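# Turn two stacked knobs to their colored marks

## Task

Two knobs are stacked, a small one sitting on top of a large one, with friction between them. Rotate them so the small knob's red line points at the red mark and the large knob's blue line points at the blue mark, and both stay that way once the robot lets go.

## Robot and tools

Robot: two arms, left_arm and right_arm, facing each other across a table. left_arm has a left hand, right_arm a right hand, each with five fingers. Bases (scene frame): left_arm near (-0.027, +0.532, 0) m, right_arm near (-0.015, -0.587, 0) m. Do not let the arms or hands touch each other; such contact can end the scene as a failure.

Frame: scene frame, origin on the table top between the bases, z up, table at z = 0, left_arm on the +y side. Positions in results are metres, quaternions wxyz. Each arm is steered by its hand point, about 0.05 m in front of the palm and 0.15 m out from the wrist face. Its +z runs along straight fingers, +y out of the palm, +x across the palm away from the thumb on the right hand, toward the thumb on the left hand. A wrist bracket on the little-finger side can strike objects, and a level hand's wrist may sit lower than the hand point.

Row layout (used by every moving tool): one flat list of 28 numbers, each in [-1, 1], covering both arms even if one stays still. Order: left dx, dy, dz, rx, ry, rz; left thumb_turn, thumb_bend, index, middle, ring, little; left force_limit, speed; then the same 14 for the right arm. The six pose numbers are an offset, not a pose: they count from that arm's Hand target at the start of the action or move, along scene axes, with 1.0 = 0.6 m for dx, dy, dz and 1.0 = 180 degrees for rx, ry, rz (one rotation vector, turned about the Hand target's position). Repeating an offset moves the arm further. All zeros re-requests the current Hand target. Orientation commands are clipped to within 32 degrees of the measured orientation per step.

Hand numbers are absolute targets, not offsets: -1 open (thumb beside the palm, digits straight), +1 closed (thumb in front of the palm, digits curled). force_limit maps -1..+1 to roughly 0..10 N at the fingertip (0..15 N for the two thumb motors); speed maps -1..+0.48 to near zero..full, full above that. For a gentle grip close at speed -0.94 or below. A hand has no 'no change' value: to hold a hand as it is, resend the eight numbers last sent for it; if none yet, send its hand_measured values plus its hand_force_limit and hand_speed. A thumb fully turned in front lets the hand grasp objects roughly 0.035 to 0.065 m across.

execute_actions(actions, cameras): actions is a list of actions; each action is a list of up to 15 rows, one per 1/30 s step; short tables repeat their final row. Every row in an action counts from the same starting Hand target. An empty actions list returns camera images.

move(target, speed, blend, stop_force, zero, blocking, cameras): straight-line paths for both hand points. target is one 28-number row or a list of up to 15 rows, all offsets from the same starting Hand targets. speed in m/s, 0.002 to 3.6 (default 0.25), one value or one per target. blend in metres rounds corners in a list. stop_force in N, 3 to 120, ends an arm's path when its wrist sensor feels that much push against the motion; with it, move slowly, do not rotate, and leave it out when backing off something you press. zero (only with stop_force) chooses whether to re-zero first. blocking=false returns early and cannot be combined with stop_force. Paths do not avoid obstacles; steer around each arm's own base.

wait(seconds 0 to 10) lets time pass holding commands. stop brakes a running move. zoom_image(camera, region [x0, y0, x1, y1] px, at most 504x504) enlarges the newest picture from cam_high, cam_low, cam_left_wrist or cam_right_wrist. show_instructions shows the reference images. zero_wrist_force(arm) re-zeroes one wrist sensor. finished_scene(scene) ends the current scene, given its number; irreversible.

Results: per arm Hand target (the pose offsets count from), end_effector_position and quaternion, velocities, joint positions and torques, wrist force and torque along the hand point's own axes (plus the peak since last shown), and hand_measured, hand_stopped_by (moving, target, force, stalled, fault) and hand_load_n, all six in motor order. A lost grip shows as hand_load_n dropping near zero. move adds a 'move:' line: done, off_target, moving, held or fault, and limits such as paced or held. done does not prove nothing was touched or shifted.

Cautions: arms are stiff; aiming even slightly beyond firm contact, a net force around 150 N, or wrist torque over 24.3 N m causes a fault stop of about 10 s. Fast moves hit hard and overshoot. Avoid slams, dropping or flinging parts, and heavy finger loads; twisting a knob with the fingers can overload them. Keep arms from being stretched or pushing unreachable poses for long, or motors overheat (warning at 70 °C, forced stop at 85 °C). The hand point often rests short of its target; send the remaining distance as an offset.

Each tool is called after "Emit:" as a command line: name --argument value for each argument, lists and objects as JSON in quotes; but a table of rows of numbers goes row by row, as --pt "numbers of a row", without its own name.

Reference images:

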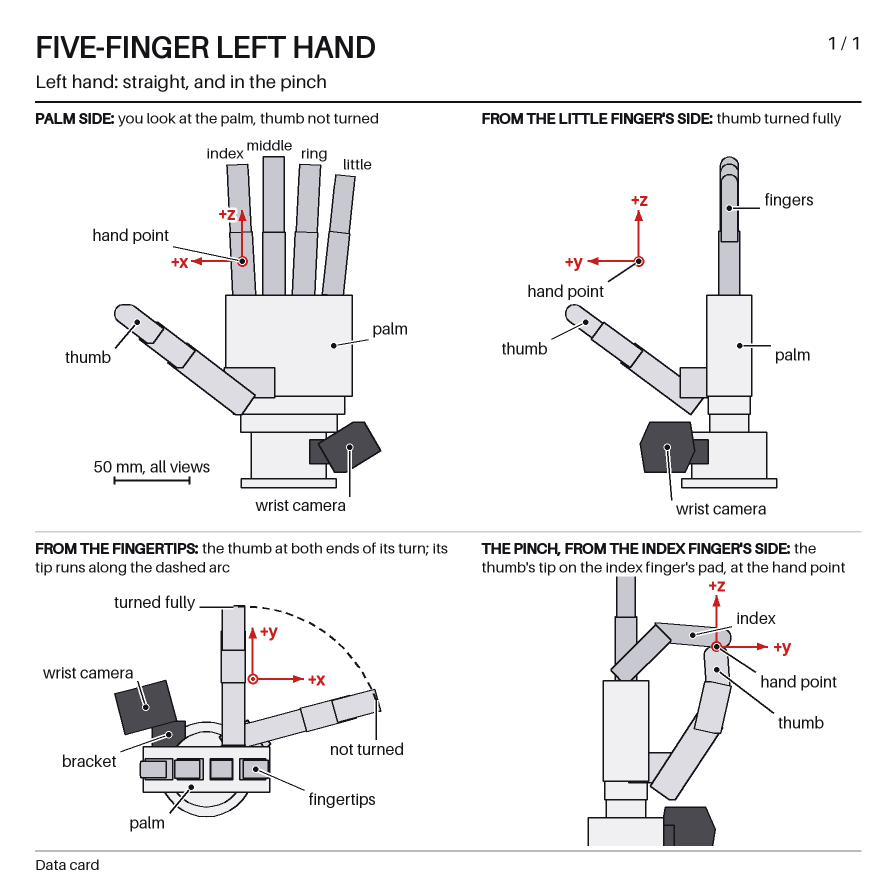

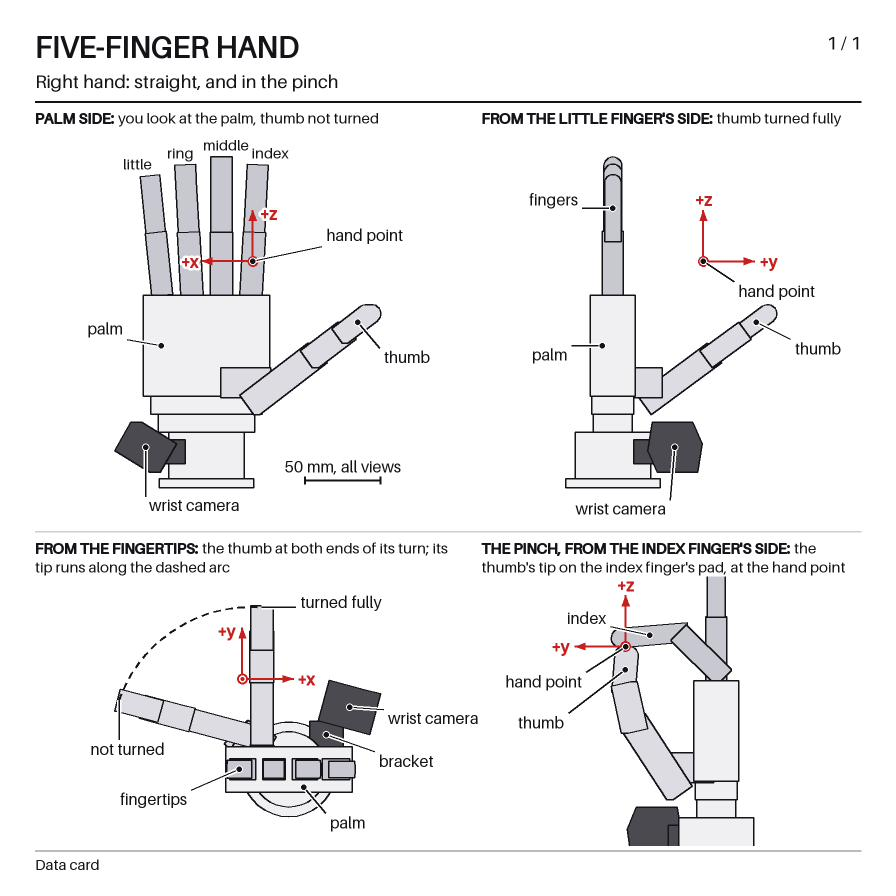

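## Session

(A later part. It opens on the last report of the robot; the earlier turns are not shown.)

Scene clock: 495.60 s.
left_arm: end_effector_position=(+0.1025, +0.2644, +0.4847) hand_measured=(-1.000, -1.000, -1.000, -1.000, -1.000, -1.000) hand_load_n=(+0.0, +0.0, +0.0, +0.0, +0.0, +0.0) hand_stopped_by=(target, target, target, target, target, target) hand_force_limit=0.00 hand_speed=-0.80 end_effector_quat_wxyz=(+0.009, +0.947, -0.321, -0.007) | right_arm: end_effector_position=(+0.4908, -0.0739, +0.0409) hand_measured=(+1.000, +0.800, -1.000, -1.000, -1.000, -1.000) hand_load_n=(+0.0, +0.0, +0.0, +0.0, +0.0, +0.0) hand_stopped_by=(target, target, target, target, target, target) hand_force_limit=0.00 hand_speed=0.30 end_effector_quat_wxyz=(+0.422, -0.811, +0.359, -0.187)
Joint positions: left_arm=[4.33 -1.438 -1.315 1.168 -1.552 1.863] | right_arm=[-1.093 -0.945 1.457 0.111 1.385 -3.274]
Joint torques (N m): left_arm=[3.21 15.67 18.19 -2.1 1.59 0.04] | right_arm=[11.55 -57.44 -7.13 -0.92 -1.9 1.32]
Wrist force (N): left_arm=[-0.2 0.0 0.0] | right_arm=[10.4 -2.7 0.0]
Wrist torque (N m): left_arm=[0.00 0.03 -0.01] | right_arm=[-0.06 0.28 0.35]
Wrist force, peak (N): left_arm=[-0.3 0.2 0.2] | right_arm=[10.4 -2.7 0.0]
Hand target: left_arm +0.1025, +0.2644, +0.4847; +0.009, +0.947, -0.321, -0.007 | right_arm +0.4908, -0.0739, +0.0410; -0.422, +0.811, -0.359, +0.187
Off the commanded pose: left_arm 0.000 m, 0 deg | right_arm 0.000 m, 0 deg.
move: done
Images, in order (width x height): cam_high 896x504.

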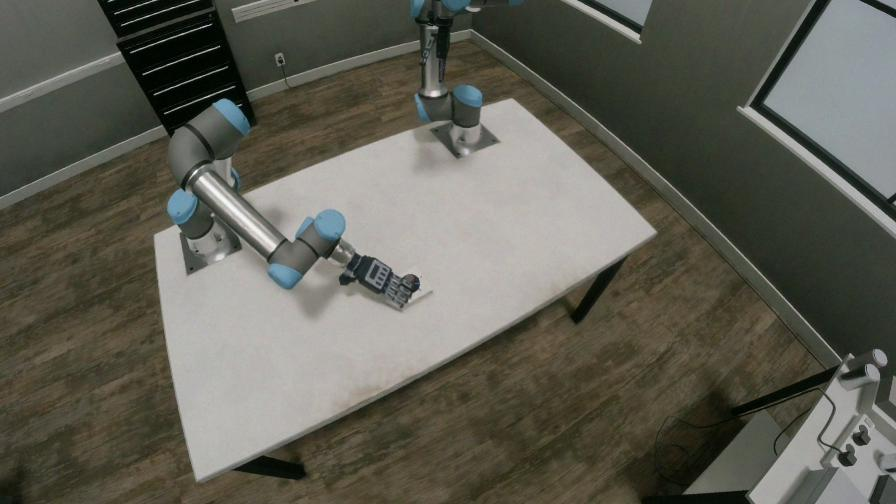

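Emit:
move --pt "0.01 0 0 0 0 0 1 0.8 -1 -1 -1 -1 0 0.3 0.0083 -0.0083 0 0 0 0 1 0.8 -1 -1 -1 -1 0 0.3" --pt "0.3292 -0.0573 -0.2245 0.0206 -0.35 -0.4944 1 0.8 -1 -1 -1 -1 0 0.3 -0.0047 -0.0213 0 0 0 0 1 0.8 -1 -1 -1 -1 0 0.3" --speed '[0.05,0.4]' --cameras '["cam_high","cam_left_wrist"]'

Emit:
zoom_image --camera "cam_high" --region '[380, 260, 440, 310]'

Scene clock: 545.90 s.
left_arm: end_effector_position=(+0.3000, +0.2300, +0.3499) hand_measured=(+1.000, +0.800, -1.000, -1.000, -1.000, -1.000) hand_load_n=(+0.0, +0.0, +0.0, +0.0, +0.0, +0.0) hand_stopped_by=(target, target, target, target, target, target) hand_force_limit=0.00 hand_speed=0.30 end_effector_quat_wxyz=(-0.177, +0.340, -0.820, +0.426) | right_arm: end_effector_position=(+0.4880, -0.0867, +0.0410) hand_measured=(+1.000, +0.800, -1.000, -1.000, -1.000, -1.000) hand_load_n=(+0.0, +0.0, +0.0, -0.5, +0.0, +0.0) hand_stopped_by=(target, target, target, target, target, target) hand_force_limit=0.00 hand_speed=0.30 end_effector_quat_wxyz=(+0.422, -0.811, +0.359, -0.187)
Joint positions: left_arm=[4.58 -1.382 -1.664 2.316 -1.036 3.571] | right_arm=[-1.111 -0.967 1.496 0.096 1.37 -3.285]
Joint torques (N m): left_arm=[-7.59 23.7 25.99 -0.47 0.33 1.22] | right_arm=[-7.18 -51.01 -17.95 -0.66 -2.19 -1.17]
Motor temperatures (°C): left_arm=[35 31 29 40 39 37] | right_arm=[37 29 36 42 34 35]
Wrist force (N): left_arm=[-0.3 -1.3 1.4] | right_arm=[0.8 -2.1 1.6]
Wrist torque (N m): left_arm=[0.18 0.09 -0.04] | right_arm=[-0.21 -0.18 -0.05]
Wrist force, peak (N): left_arm=[-0.7 -1.0 2.2] | right_arm=[10.9 -3.3 -0.2]
Hand target: left_arm +0.3000, +0.2300, +0.3500; +0.177, -0.339, +0.820, -0.426 | right_arm +0.4880, -0.0867, +0.0410; -0.422, +0.811, -0.359, +0.187
Off the commanded pose: left_arm 0.000 m, 0 deg | right_arm 0.000 m, 0 deg.
move: done
camera_calibration:
cam_left_wrist: T_world_to_cam=[[0.20495, -0.5687, 0.796603, -0.211821], [-0.976842, -0.169945, 0.129997, 0.276368], [0.0614494, -0.804797, -0.59036, 0.488791], [0, 0, 0, 1]] pos_world=[0.283344, 0.319882, 0.421373]
Images, in order (width x height): cam_high 896x504, cam_left_wrist 616x616.

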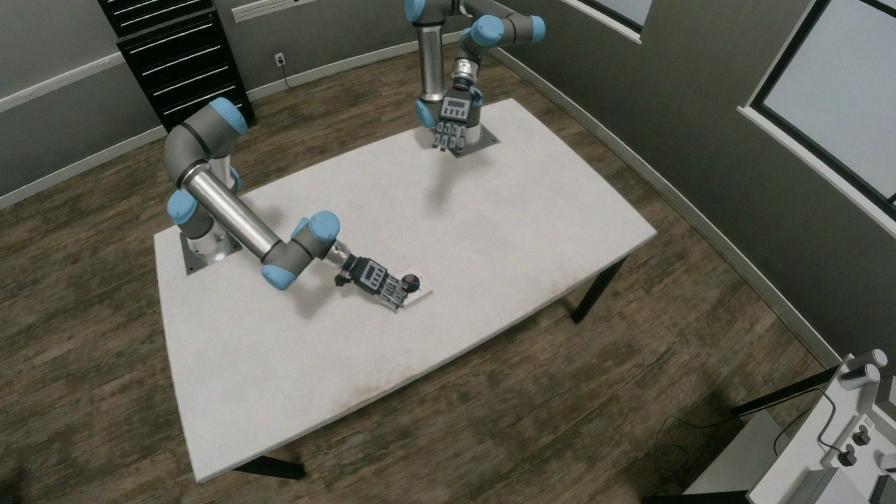

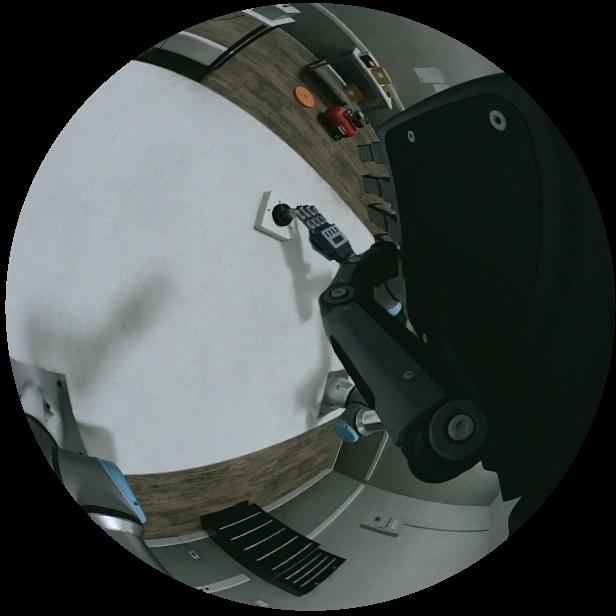

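Scaled by 8.400 from the camera's 896x504 image, which has a finer 1280x720 frame.

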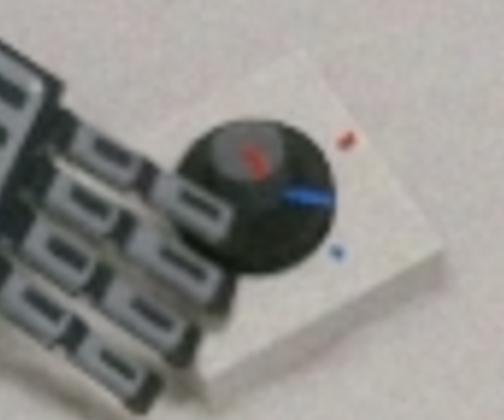

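Emit:
zoom_image --camera "cam_left_wrist" --region '[240, 180, 340, 270]'

Scaled by 5.040 from the camera's 616x616 image, which has a finer 880x880 frame.

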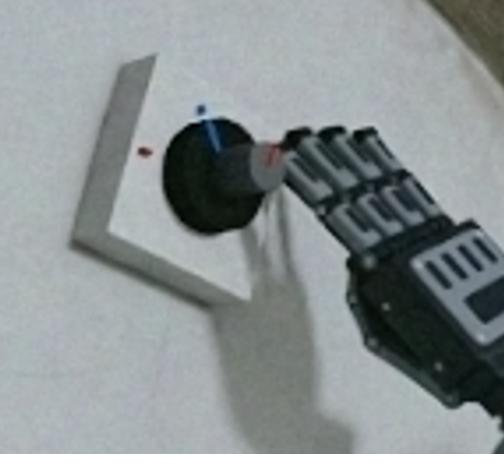

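Emit:
move --target '[0.1882,-0.2753,-0.4333,0,0,0,1,0.8,-1,-1,-1,-1,0,0.3,0,0,0,0,0,0,1,0.8,-1,-1,-1,-1,0,0.3]' --speed 0.25 --cameras '["all"]'

Emit:
zoom_image --camera "cam_high" --region '[350, 230, 450, 310]'

Emit:
zoom_image --camera "cam_low" --region '[440, 220, 640, 370]'

Scene clock: 572.90 s.
left_arm: end_effector_position=(+0.4128, +0.0648, +0.0901) hand_measured=(+1.000, +0.800, -1.000, -1.000, -1.000, -1.000) hand_load_n=(+0.0, +0.0, +0.0, +0.0, +0.0, +0.0) hand_stopped_by=(target, target, target, target, target, target) hand_force_limit=0.00 hand_speed=0.30 end_effector_quat_wxyz=(-0.177, +0.339, -0.820, +0.426) | right_arm: end_effector_position=(+0.4880, -0.0867, +0.0410) hand_measured=(+1.000, +0.800, -1.000, -1.000, -1.000, -1.000) hand_load_n=(+0.0, +0.5, +0.0, +0.0, -0.5, +0.0) hand_stopped_by=(target, target, target, target, target, target) hand_force_limit=0.00 hand_speed=0.30 end_effector_quat_wxyz=(+0.422, -0.811, +0.359, -0.187)
Joint positions: left_arm=[4.217 -1.976 -1.671 3.013 -1.319 3.324] | right_arm=[-1.111 -0.967 1.496 0.096 1.37 -3.285]
Joint torques (N m): left_arm=[8.57 25.78 14.05 0.66 2.35 1.25] | right_arm=[9.85 -29.81 -29.26 1.32 1.38 0.76]
Wrist force (N): left_arm=[-0.4 -1.4 1.8] | right_arm=[0.5 -2.1 1.1]
Wrist torque (N m): left_arm=[0.15 0.13 -0.09] | right_arm=[-0.17 -0.13 -0.07]
Wrist force, peak (N): left_arm=[-0.3 -0.4 3.5] | right_arm=[1.0 -2.4 1.4]
Hand target: left_arm +0.4129, +0.0648, +0.0900; +0.177, -0.339, +0.820, -0.426 | right_arm +0.4880, -0.0867, +0.0410; -0.422, +0.811, -0.359, +0.187
Off the commanded pose: left_arm 0.000 m, 0 deg | right_arm 0.000 m, 0 deg.
move: done
camera_calibration:
cam_left_wrist: T_world_to_cam=[[0.204398, -0.568812, 0.796665, -0.121724], [-0.976964, -0.169544, 0.129603, 0.392402], [0.0613501, -0.804803, -0.590363, 0.195566], [0, 0, 0, 1]] pos_world=[0.396244, 0.154684, 0.161571]
cam_right_wrist: T_world_to_cam=[[-0.212855, -0.597059, -0.773443, 0.0782539], [-0.974571, 0.186466, 0.124264, 0.483327], [0.0700275, 0.780225, -0.621566, 0.172087], [0, 0, 0, 1]] pos_world=[0.475643, -0.177668, 0.107428]

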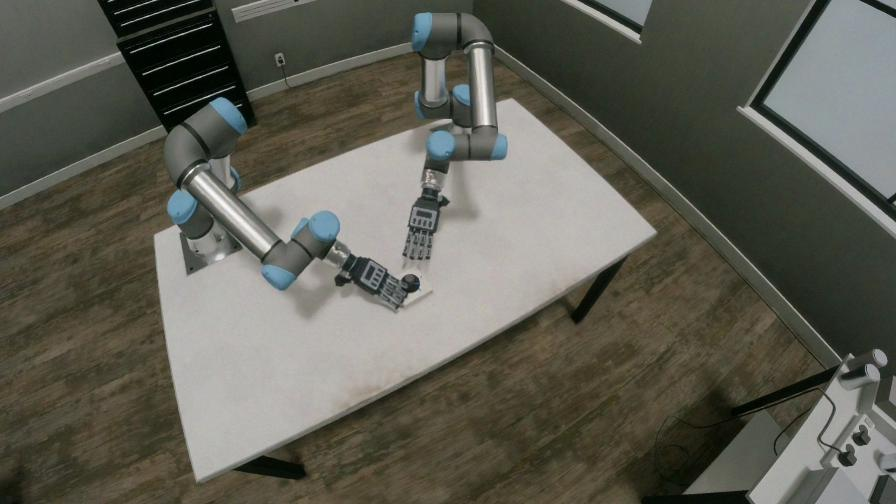

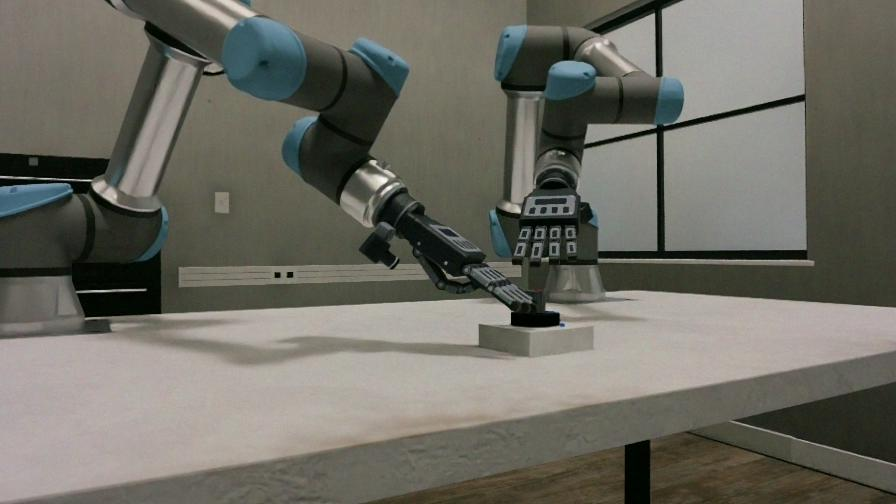

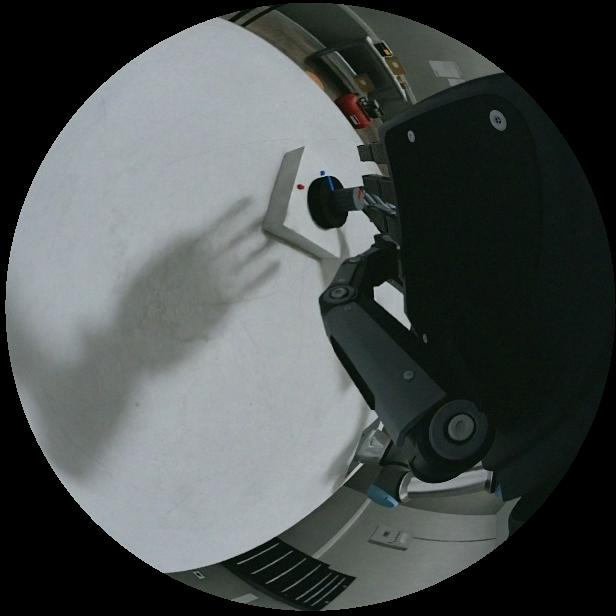

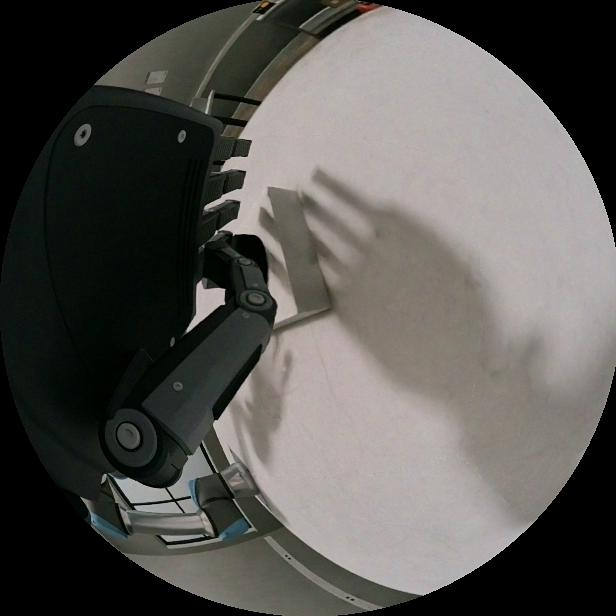

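Scaled by 5.040 from the camera's 896x504 image, which has a finer 1280x720 frame.

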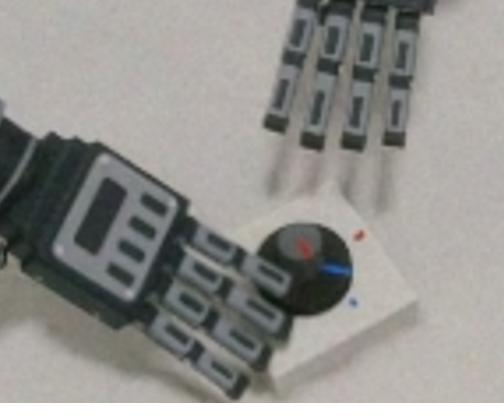

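Scaled by 2.520 from the camera's 896x504 image, which has a finer 1280x720 frame.

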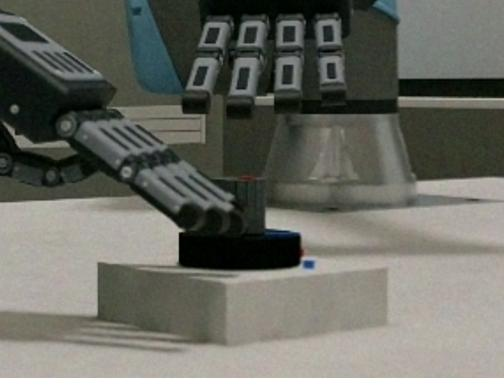

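Emit:
execute_actions --actions '[]'

Scene clock: 594.80 s.
left_arm: end_effector_position=(+0.4129, +0.0648, +0.0900) hand_measured=(+1.000, +0.800, -1.000, -1.000, -1.000, -1.000) hand_load_n=(+0.0, +0.0, +0.0, +0.0, +0.0, +0.0) hand_stopped_by=(target, target, target, target, target, target) hand_force_limit=0.00 hand_speed=0.30 end_effector_quat_wxyz=(-0.177, +0.339, -0.820, +0.426) | right_arm: end_effector_position=(+0.4880, -0.0867, +0.0410) hand_measured=(+1.000, +0.800, -1.000, -1.000, -1.000, -1.000) hand_load_n=(+0.0, +0.5, +0.0, +0.0, +0.0, +0.0) hand_stopped_by=(target, target, target, target, target, target) hand_force_limit=0.00 hand_speed=0.30 end_effector_quat_wxyz=(+0.422, -0.811, +0.359, -0.187)
Joint positions: left_arm=[4.217 -1.976 -1.671 3.013 -1.319 3.324] | right_arm=[-1.111 -0.967 1.496 0.096 1.37 -3.285]
Joint velocities: within noise
Joint torques (N m): left_arm=[9.96 25.44 19.49 1.13 2.41 1.16] | right_arm=[9.91 -29.68 -28.37 0.92 1.34 0.85]
Motor temperatures (°C): left_arm=[35 31 29 40 39 37] | right_arm=[37 29 36 42 34 35]
Wrist force (N): left_arm=[-0.4 -1.1 1.7] | right_arm=[0.4 -2.0 1.6]
Wrist torque (N m): left_arm=[0.20 0.12 -0.10] | right_arm=[-0.19 -0.13 -0.07]
Wrist force, peak (N): left_arm=[-0.4 -1.4 1.9] | right_arm=[0.7 -2.4 1.2]
Hand target: left_arm +0.4129, +0.0648, +0.0900; +0.177, -0.339, +0.820, -0.426 | right_arm +0.4880, -0.0867, +0.0410; -0.422, +0.811, -0.359, +0.187
Off the commanded pose: left_arm 0.000 m, 0 deg | right_arm 0.000 m, 0 deg.
camera_calibration:
cam_left_wrist: T_world_to_cam=[[0.204531, -0.568789, 0.796647, -0.121618], [-0.976936, -0.169622, 0.129712, 0.392411], [0.06135, -0.804803, -0.590363, 0.195448], [0, 0, 0, 1]] pos_world=[0.396244, 0.154683, 0.161372]
cam_right_wrist: T_world_to_cam=[[-0.212855, -0.597059, -0.773443, 0.0782539], [-0.974571, 0.186466, 0.124264, 0.483327], [0.0700275, 0.780225, -0.621566, 0.172087], [0, 0, 0, 1]] pos_world=[0.475643, -0.177668, 0.107428]

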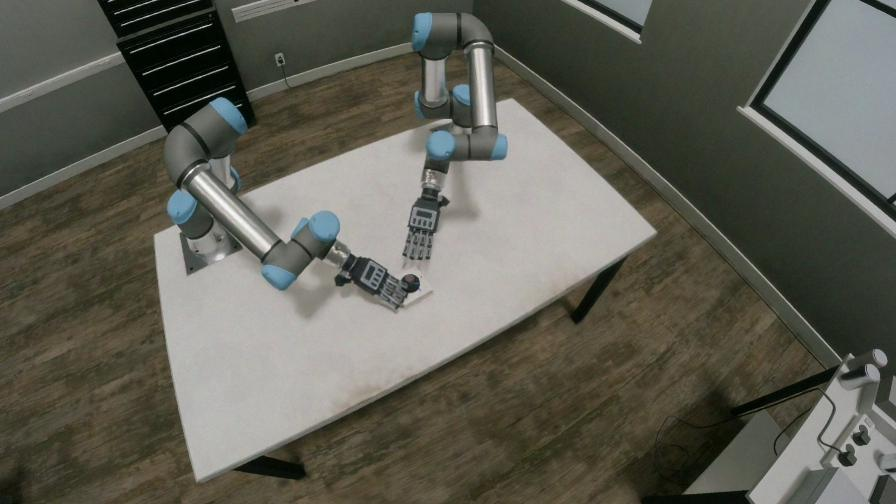

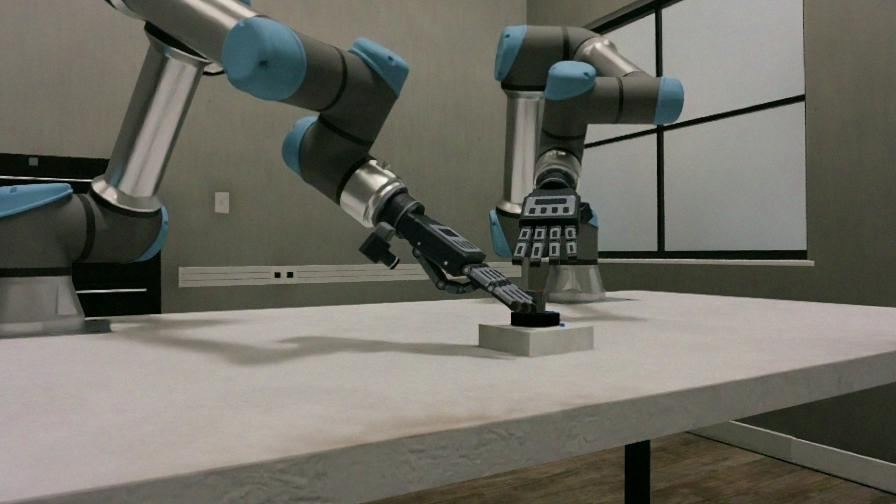

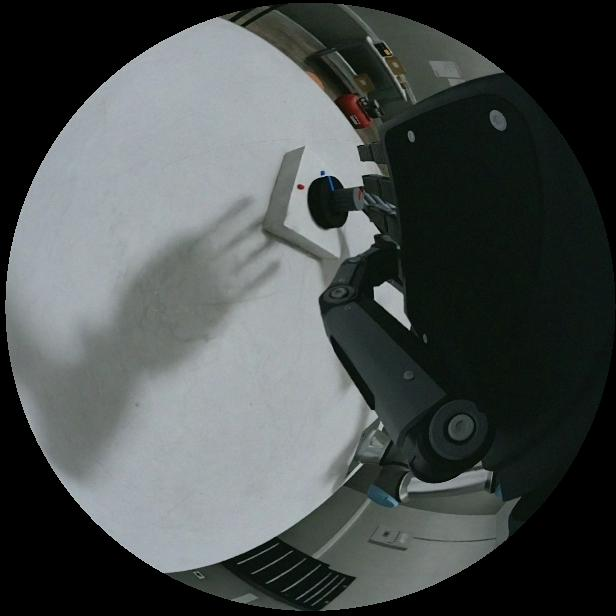

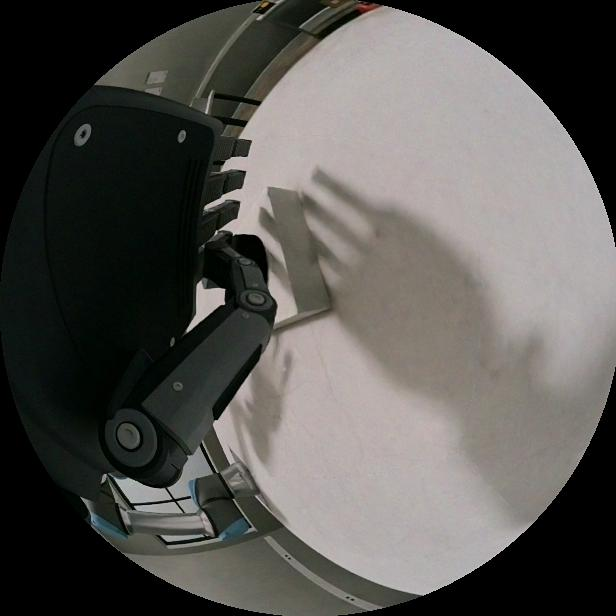

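Emit:
move --target '[0,0,-0.0833,0,0,0,1,0.8,-1,-1,-1,-1,0,0.3,0,0,0,0,0,0,1,0.8,-1,-1,-1,-1,0,0.3]' --speed 0.08 --cameras '["cam_high", "cam_low", "cam_left_wrist"]'

Emit:
zoom_image --camera "cam_high" --region '[370, 240, 450, 310]'

Emit:
zoom_image --camera "cam_left_wrist" --region '[250, 120, 420, 290]'

Emit:
zoom_image --camera "cam_low" --region '[460, 220, 620, 370]'

Scene clock: 611.50 s.
left_arm: end_effector_position=(+0.4129, +0.0649, +0.0399) hand_measured=(+1.000, +0.800, -1.000, -1.000, -1.000, -1.000) hand_load_n=(+0.0, +0.0, +0.0, +0.0, +0.0, +0.0) hand_stopped_by=(target, target, target, target, target, target) hand_force_limit=0.00 hand_speed=0.30 end_effector_quat_wxyz=(-0.177, +0.339, -0.820, +0.426) | right_arm: end_effector_position=(+0.4880, -0.0867, +0.0410) hand_measured=(+1.000, +0.800, -1.000, -1.000, -1.000, -1.000) hand_load_n=(+0.0, +0.5, +0.0, +0.0, +0.0, +0.0) hand_stopped_by=(target, target, target, target, target, target) hand_force_limit=0.00 hand_speed=0.30 end_effector_quat_wxyz=(+0.422, -0.811, +0.359, -0.187)
Joint positions: left_arm=[4.217 -2.039 -1.724 3.129 -1.319 3.324] | right_arm=[-1.111 -0.967 1.496 0.096 1.37 -3.285]
Joint torques (N m): left_arm=[6.29 47.7 23.16 -1.95 2.36 -0.09] | right_arm=[10.09 -29.94 -28.85 1.18 1.28 0.66]
Wrist force (N): left_arm=[-0.3 -1.4 1.7] | right_arm=[0.6 -2.0 1.0]
Wrist torque (N m): left_arm=[0.15 0.09 -0.09] | right_arm=[-0.15 -0.14 -0.06]
Wrist force, peak (N): left_arm=[-0.6 -1.4 1.8] | right_arm=[0.7 -2.3 1.4]
Hand target: left_arm +0.4129, +0.0648, +0.0400; +0.177, -0.339, +0.820, -0.426 | right_arm +0.4880, -0.0867, +0.0410; -0.422, +0.811, -0.359, +0.187
Off the commanded pose: left_arm 0.000 m, 0 deg | right_arm 0.000 m, 0 deg.
move: done
camera_calibration:
cam_left_wrist: T_world_to_cam=[[0.204635, -0.568853, 0.796575, -0.0817529], [-0.97692, -0.169611, 0.129842, 0.398891], [0.0612468, -0.80476, -0.590432, 0.166053], [0, 0, 0, 1]] pos_world=[0.396244, 0.154783, 0.111372]
Images, in order (width x height): cam_high 896x504, cam_low 896x504, cam_left_wrist 616x616.

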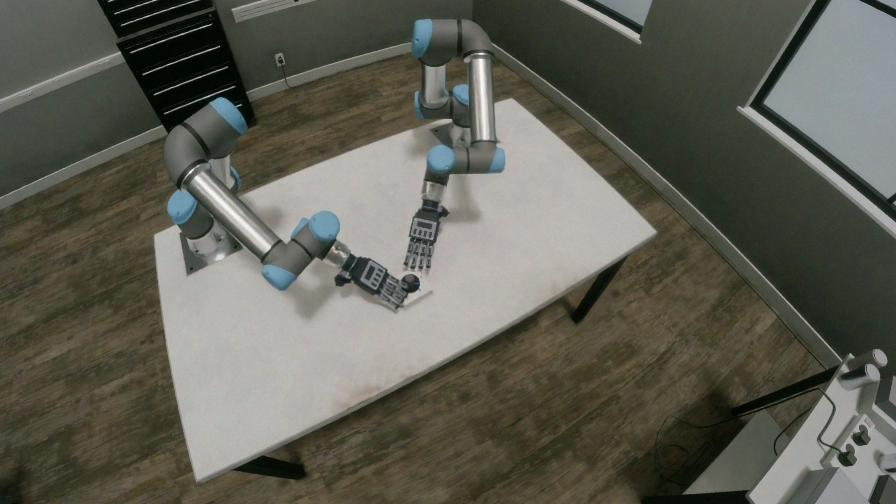

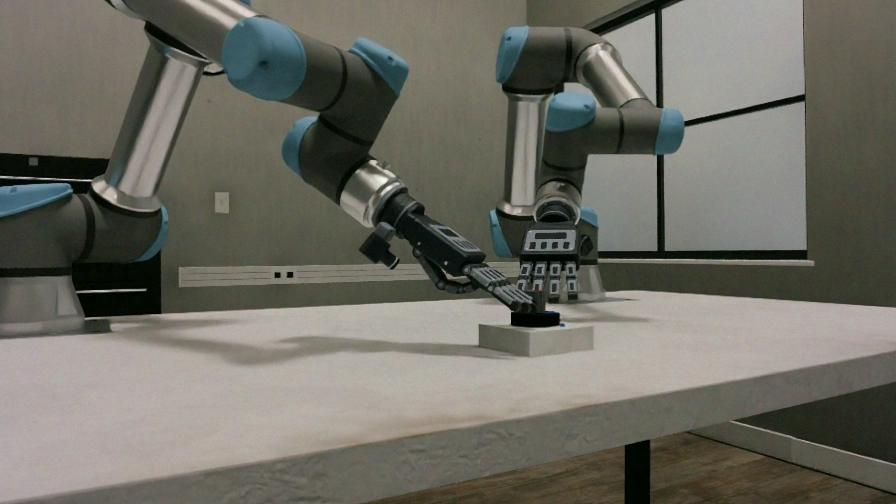

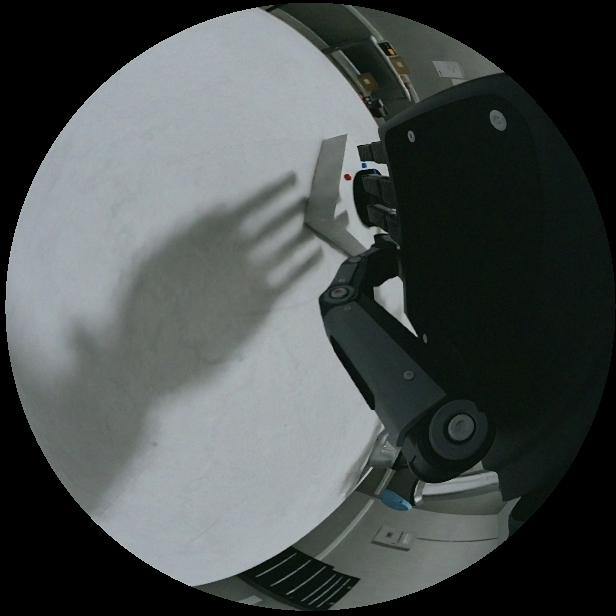

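Scaled by 6.300 from the camera's 896x504 image, which has a finer 1280x720 frame.

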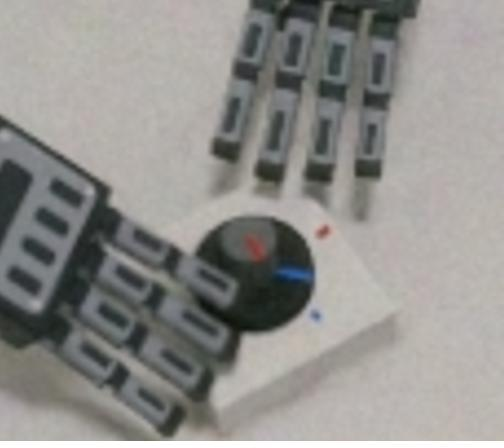

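Scaled by 2.965 from the camera's 616x616 image, which has a finer 880x880 frame.

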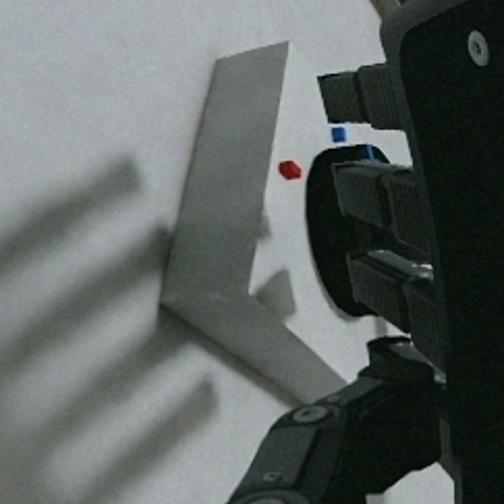

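Scaled by 3.150 from the camera's 896x504 image, which has a finer 1280x720 frame.

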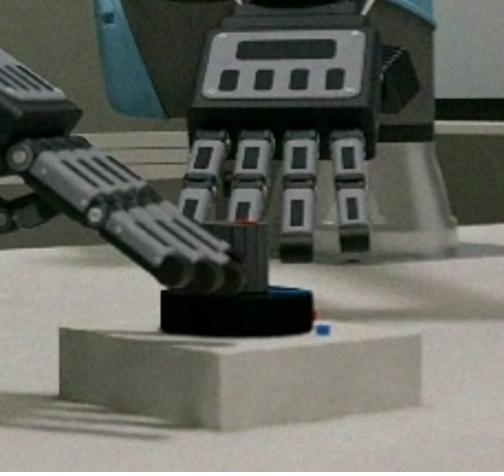

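Emit:
move --target '[0.0035,0.0035,-0.0167,0,0,0,1,0.8,-1,-1,-1,-1,0,0.3,0,0,0,0,0,0,1,0.8,-1,-1,-1,-1,0,0.3]' --speed 0.03

Emit:
move --target '[0,0,-0.0250,0,0,0,1,0.8,-1,-1,-1,-1,0,0.3,0,0,0,0,0,0,1,0.8,-1,-1,-1,-1,0,0.3]' --speed 0.007 --stop_force 4 --cameras '["cam_high", "cam_low"]'

Emit:
zoom_image --camera "cam_high" --region '[370, 240, 450, 310]'

Emit:
zoom_image --camera "cam_low" --region '[460, 220, 620, 370]'

Scene clock: 629.53 s.
left_arm: end_effector_position=(+0.4150, +0.0670, +0.0298) hand_measured=(+1.000, +0.800, -1.000, -1.000, -1.000, -1.000) hand_load_n=(+0.0, +0.0, +0.0, +0.0, +0.5, +0.0) hand_stopped_by=(target, target, target, target, target, target) hand_force_limit=0.00 hand_speed=0.30 end_effector_quat_wxyz=(-0.177, +0.339, -0.820, +0.426) | right_arm: end_effector_position=(+0.4880, -0.0867, +0.0410) hand_measured=(+1.000, +0.800, -1.000, -1.000, -1.000, -1.000) hand_load_n=(+0.0, +0.0, +0.0, +0.0, +0.0, +0.0) hand_stopped_by=(target, target, target, target, target, target) hand_force_limit=0.00 hand_speed=0.30 end_effector_quat_wxyz=(+0.422, -0.811, +0.359, -0.187)
Joint positions: left_arm=[4.224 -2.054 -1.733 3.151 -1.313 3.328] | right_arm=[-1.111 -0.967 1.496 0.096 1.37 -3.285]
Joint torques (N m): left_arm=[0 47.74 19.12 -1.53 1.5 0.56] | right_arm=[10.18 -28.21 -28.89 0.93 1.5 0.73]
Wrist force (N): left_arm=[-0.6 -1.2 1.6] | right_arm=[0.5 -2.1 0.9]
Wrist torque (N m): left_arm=[0.18 0.14 -0.15] | right_arm=[-0.15 -0.12 -0.06]
Wrist force, peak (N): left_arm=[-0.4 -1.8 1.6] | right_arm=[0.6 -2.4 1.3]
Hand target: left_arm +0.4150, +0.0669, +0.0300; +0.177, -0.339, +0.820, -0.426 | right_arm +0.4880, -0.0867, +0.0410; -0.422, +0.811, -0.359, +0.187
Off the commanded pose: left_arm 0.000 m, 0 deg | right_arm 0.000 m, 0 deg.
move: done

Scene clock: 631.93 s.
left_arm: end_effector_position=(+0.4150, +0.0669, +0.0207) hand_measured=(+1.000, +0.800, -1.000, -1.000, -1.000, -1.000) hand_load_n=(+0.0, +0.0, +0.0, +0.0, +0.0, +0.0) hand_stopped_by=(target, target, target, target, target, target) hand_force_limit=0.00 hand_speed=0.30 end_effector_quat_wxyz=(-0.177, +0.339, -0.820, +0.426) | right_arm: end_effector_position=(+0.4880, -0.0867, +0.0410) hand_measured=(+1.000, +0.800, -1.000, -1.000, -1.000, -1.000) hand_load_n=(+0.0, +0.0, +0.0, +0.0, +0.0, +0.0) hand_stopped_by=(target, target, target, target, target, target) hand_force_limit=0.00 hand_speed=0.30 end_effector_quat_wxyz=(+0.422, -0.811, +0.359, -0.187)
Joint positions: left_arm=[4.223 -2.067 -1.74 3.172 -1.314 3.328] | right_arm=[-1.111 -0.967 1.496 0.096 1.37 -3.285]
Joint torques (N m): left_arm=[-8.49 46.37 22.76 -1.6 -2.28 -1.01] | right_arm=[10.17 -29.52 -28.75 1.1 1.29 0.67]
Wrist force (N): left_arm=[-0.2 -2.9 -1.4] | right_arm=[1.0 -1.8 1.2]
Wrist torque (N m): left_arm=[0.41 0.08 -0.09] | right_arm=[-0.12 -0.20 -0.04]
Wrist force, peak (N): left_arm=[-0.1 -5.1 -6.4] | right_arm=[1.0 -2.2 1.5]
Hand target: left_arm +0.4150, +0.0669, +0.0207; +0.177, -0.339, +0.820, -0.426 (not the last commanded pose) | right_arm +0.4880, -0.0867, +0.0410; -0.422, +0.811, -0.359, +0.187
Off the commanded pose: left_arm 0.006 m, 0 deg | right_arm 0.000 m, 0 deg.
move: contact (left_arm)
Images, in order (width x height): cam_high 896x504, cam_low 896x504.

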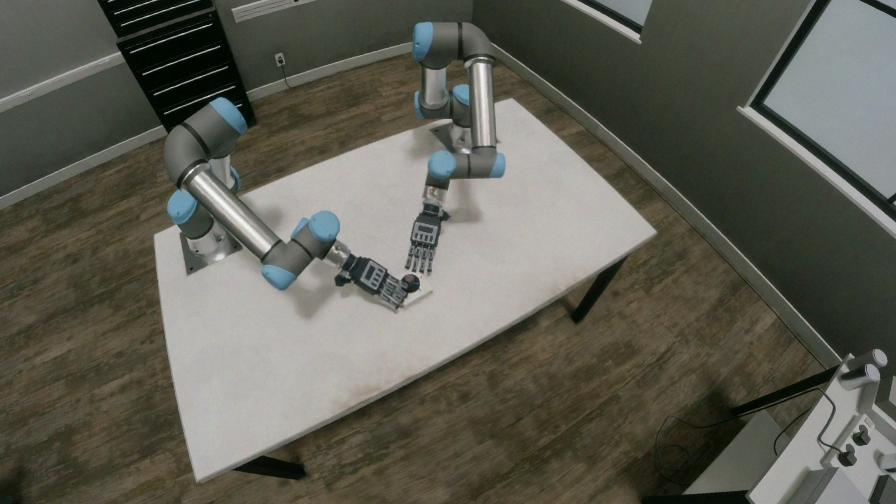

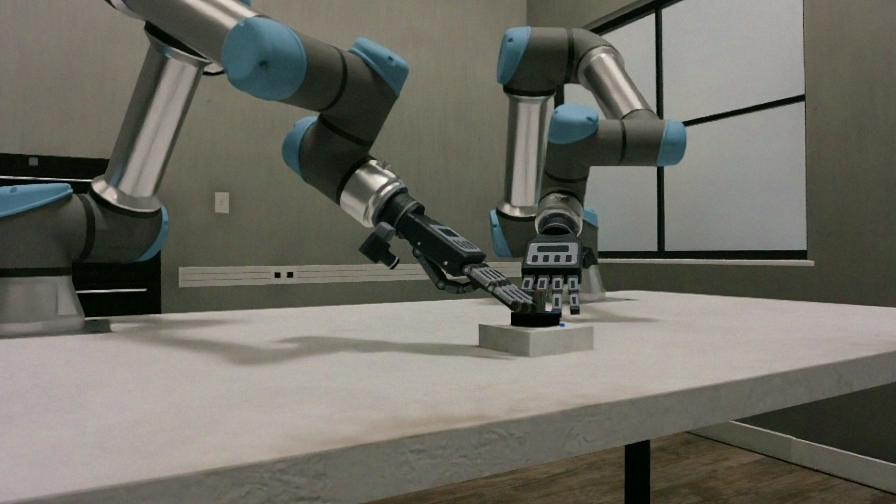

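Scaled by 6.300 from the camera's 896x504 image, which has a finer 1280x720 frame.

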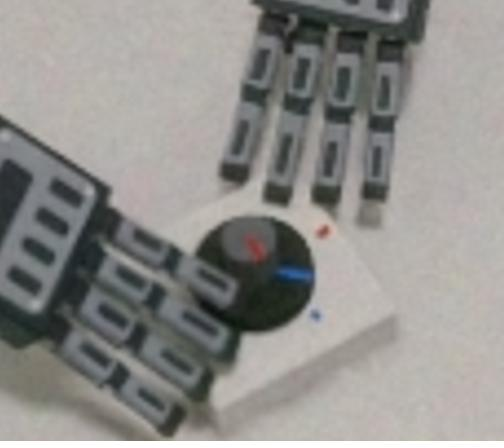

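Scaled by 3.150 from the camera's 896x504 image, which has a finer 1280x720 frame.

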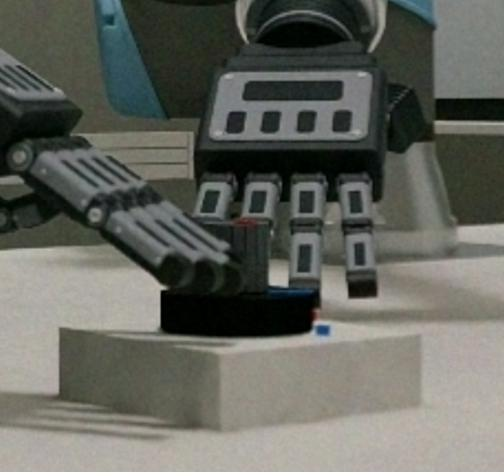

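Emit:
move --target '[0,0,0.0033,0,0,0,1,0.8,-1,-1,-1,-1,0,0.3,0,0,0,0,0,0,1,0.8,-1,-1,-1,-1,0,0.3]' --speed 0.02

Emit:
move --target '[0.0295,-0.0295,0,0,0,0,1,0.8,-1,-1,-1,-1,0,0.3,0,0,0,0,0,0,1,0.8,-1,-1,-1,-1,0,0.3]' --speed 0.007 --stop_force 15 --cameras '["cam_high", "cam_low"]'

Emit:
zoom_image --camera "cam_high" --region '[380, 260, 440, 310]'

Emit:
zoom_image --camera "cam_low" --region '[460, 220, 620, 370]'

Scene clock: 640.73 s.
left_arm: end_effector_position=(+0.4150, +0.0669, +0.0228) hand_measured=(+1.000, +0.800, -1.000, -1.000, -1.000, -1.000) hand_load_n=(+0.0, +0.0, +0.0, +0.0, +0.0, +0.0) hand_stopped_by=(target, target, target, target, target, target) hand_force_limit=0.00 hand_speed=0.30 end_effector_quat_wxyz=(-0.177, +0.339, -0.820, +0.426) | right_arm: end_effector_position=(+0.4880, -0.0867, +0.0410) hand_measured=(+1.000, +0.800, -1.000, -1.000, -1.000, -1.000) hand_load_n=(+0.0, +0.0, +0.0, +0.0, +0.0, +0.0) hand_stopped_by=(target, target, target, target, target, target) hand_force_limit=0.00 hand_speed=0.30 end_effector_quat_wxyz=(+0.422, -0.811, +0.359, -0.187)
Joint positions: left_arm=[4.223 -2.064 -1.739 3.168 -1.314 3.328] | right_arm=[-1.111 -0.967 1.496 0.096 1.37 -3.285]
Joint torques (N m): left_arm=[-7.75 43.5 20.59 -1.36 -2.25 -0.88] | right_arm=[10.75 -30.48 -28.26 0.91 1.38 0.68]
Wrist force (N): left_arm=[-0.4 -1.2 1.6] | right_arm=[0.5 -2.2 1.1]
Wrist torque (N m): left_arm=[0.18 0.10 -0.13] | right_arm=[-0.18 -0.12 -0.08]
Wrist force, peak (N): left_arm=[0.0 -2.9 -1.7] | right_arm=[0.9 -2.6 1.3]
Hand target: left_arm +0.4150, +0.0669, +0.0227; +0.177, -0.339, +0.820, -0.426 | right_arm +0.4880, -0.0867, +0.0410; -0.422, +0.811, -0.359, +0.187
Off the commanded pose: left_arm 0.000 m, 0 deg | right_arm 0.000 m, 0 deg.
move: done

Scene clock: 643.87 s.
left_arm: end_effector_position=(+0.4254, +0.0565, +0.0227) hand_measured=(+1.000, +0.800, -1.000, -1.000, -1.000, -1.000) hand_load_n=(+0.0, +0.5, +0.0, -5.0, +0.0, +0.0) hand_stopped_by=(target, target, target, target, target, target) hand_force_limit=0.00 hand_speed=0.30 end_effector_quat_wxyz=(-0.177, +0.339, -0.820, +0.426) | right_arm: end_effector_position=(+0.4880, -0.0867, +0.0410) hand_measured=(+1.000, +0.800, -1.000, -1.000, -1.000, -1.000) hand_load_n=(+0.0, +0.0, +0.0, +0.0, +0.0, +0.0) hand_stopped_by=(target, target, target, target, target, target) hand_force_limit=0.00 hand_speed=0.30 end_effector_quat_wxyz=(+0.422, -0.811, +0.359, -0.187)
Joint positions: left_arm=[4.214 -2.093 -1.691 3.15 -1.322 3.322] | right_arm=[-1.111 -0.967 1.496 0.096 1.37 -3.285]
Joint torques (N m): left_arm=[8.42 48.96 13.58 4 2.92 1.26] | right_arm=[9.75 -29.54 -28.52 0.78 1.56 0.7]
Wrist force (N): left_arm=[-1.1 3.7 -10.9] | right_arm=[0.6 -1.8 1.4]
Wrist torque (N m): left_arm=[0.67 -0.24 -0.22] | right_arm=[-0.14 -0.15 -0.06]
Wrist force, peak (N): left_arm=[-0.6 4.8 -16.3] | right_arm=[1.0 -2.2 1.6]
Hand target: left_arm +0.4254, +0.0565, +0.0227; +0.177, -0.339, +0.820, -0.426 (not the last commanded pose) | right_arm +0.4880, -0.0867, +0.0410; -0.422, +0.811, -0.359, +0.187
Off the commanded pose: left_arm 0.010 m, 0 deg | right_arm 0.000 m, 0 deg.
move: contact (left_arm)
Images, in order (width x height): cam_high 896x504, cam_low 896x504.

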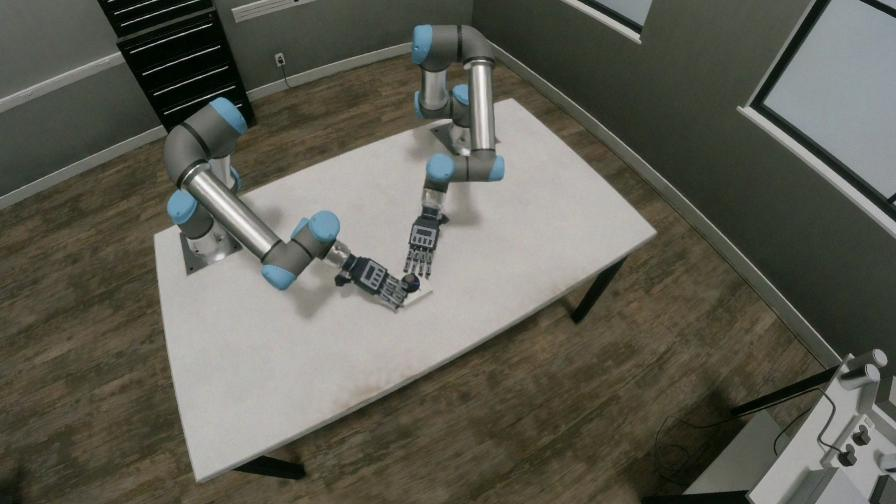

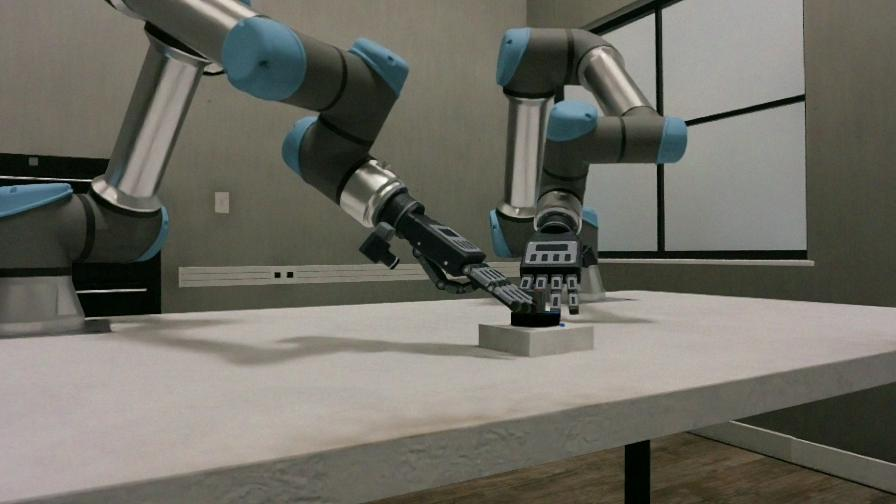

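Scaled by 8.400 from the camera's 896x504 image, which has a finer 1280x720 frame.

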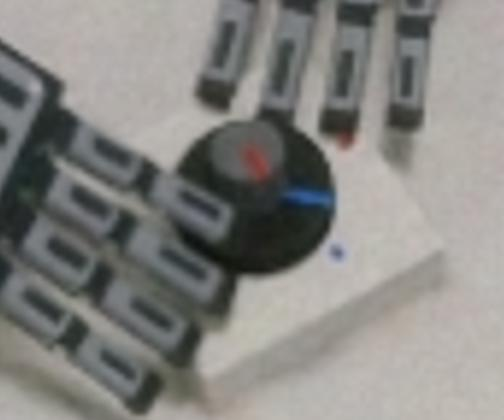

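Scaled by 3.150 from the camera's 896x504 image, which has a finer 1280x720 frame.

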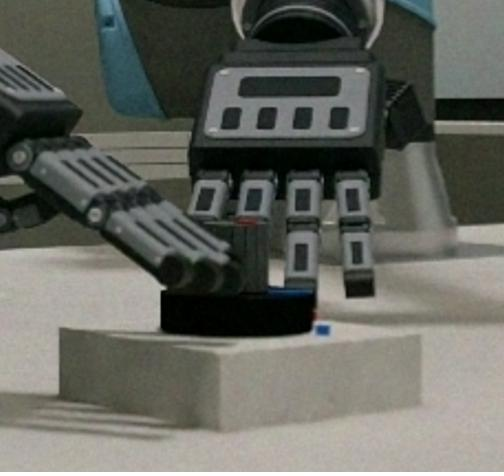

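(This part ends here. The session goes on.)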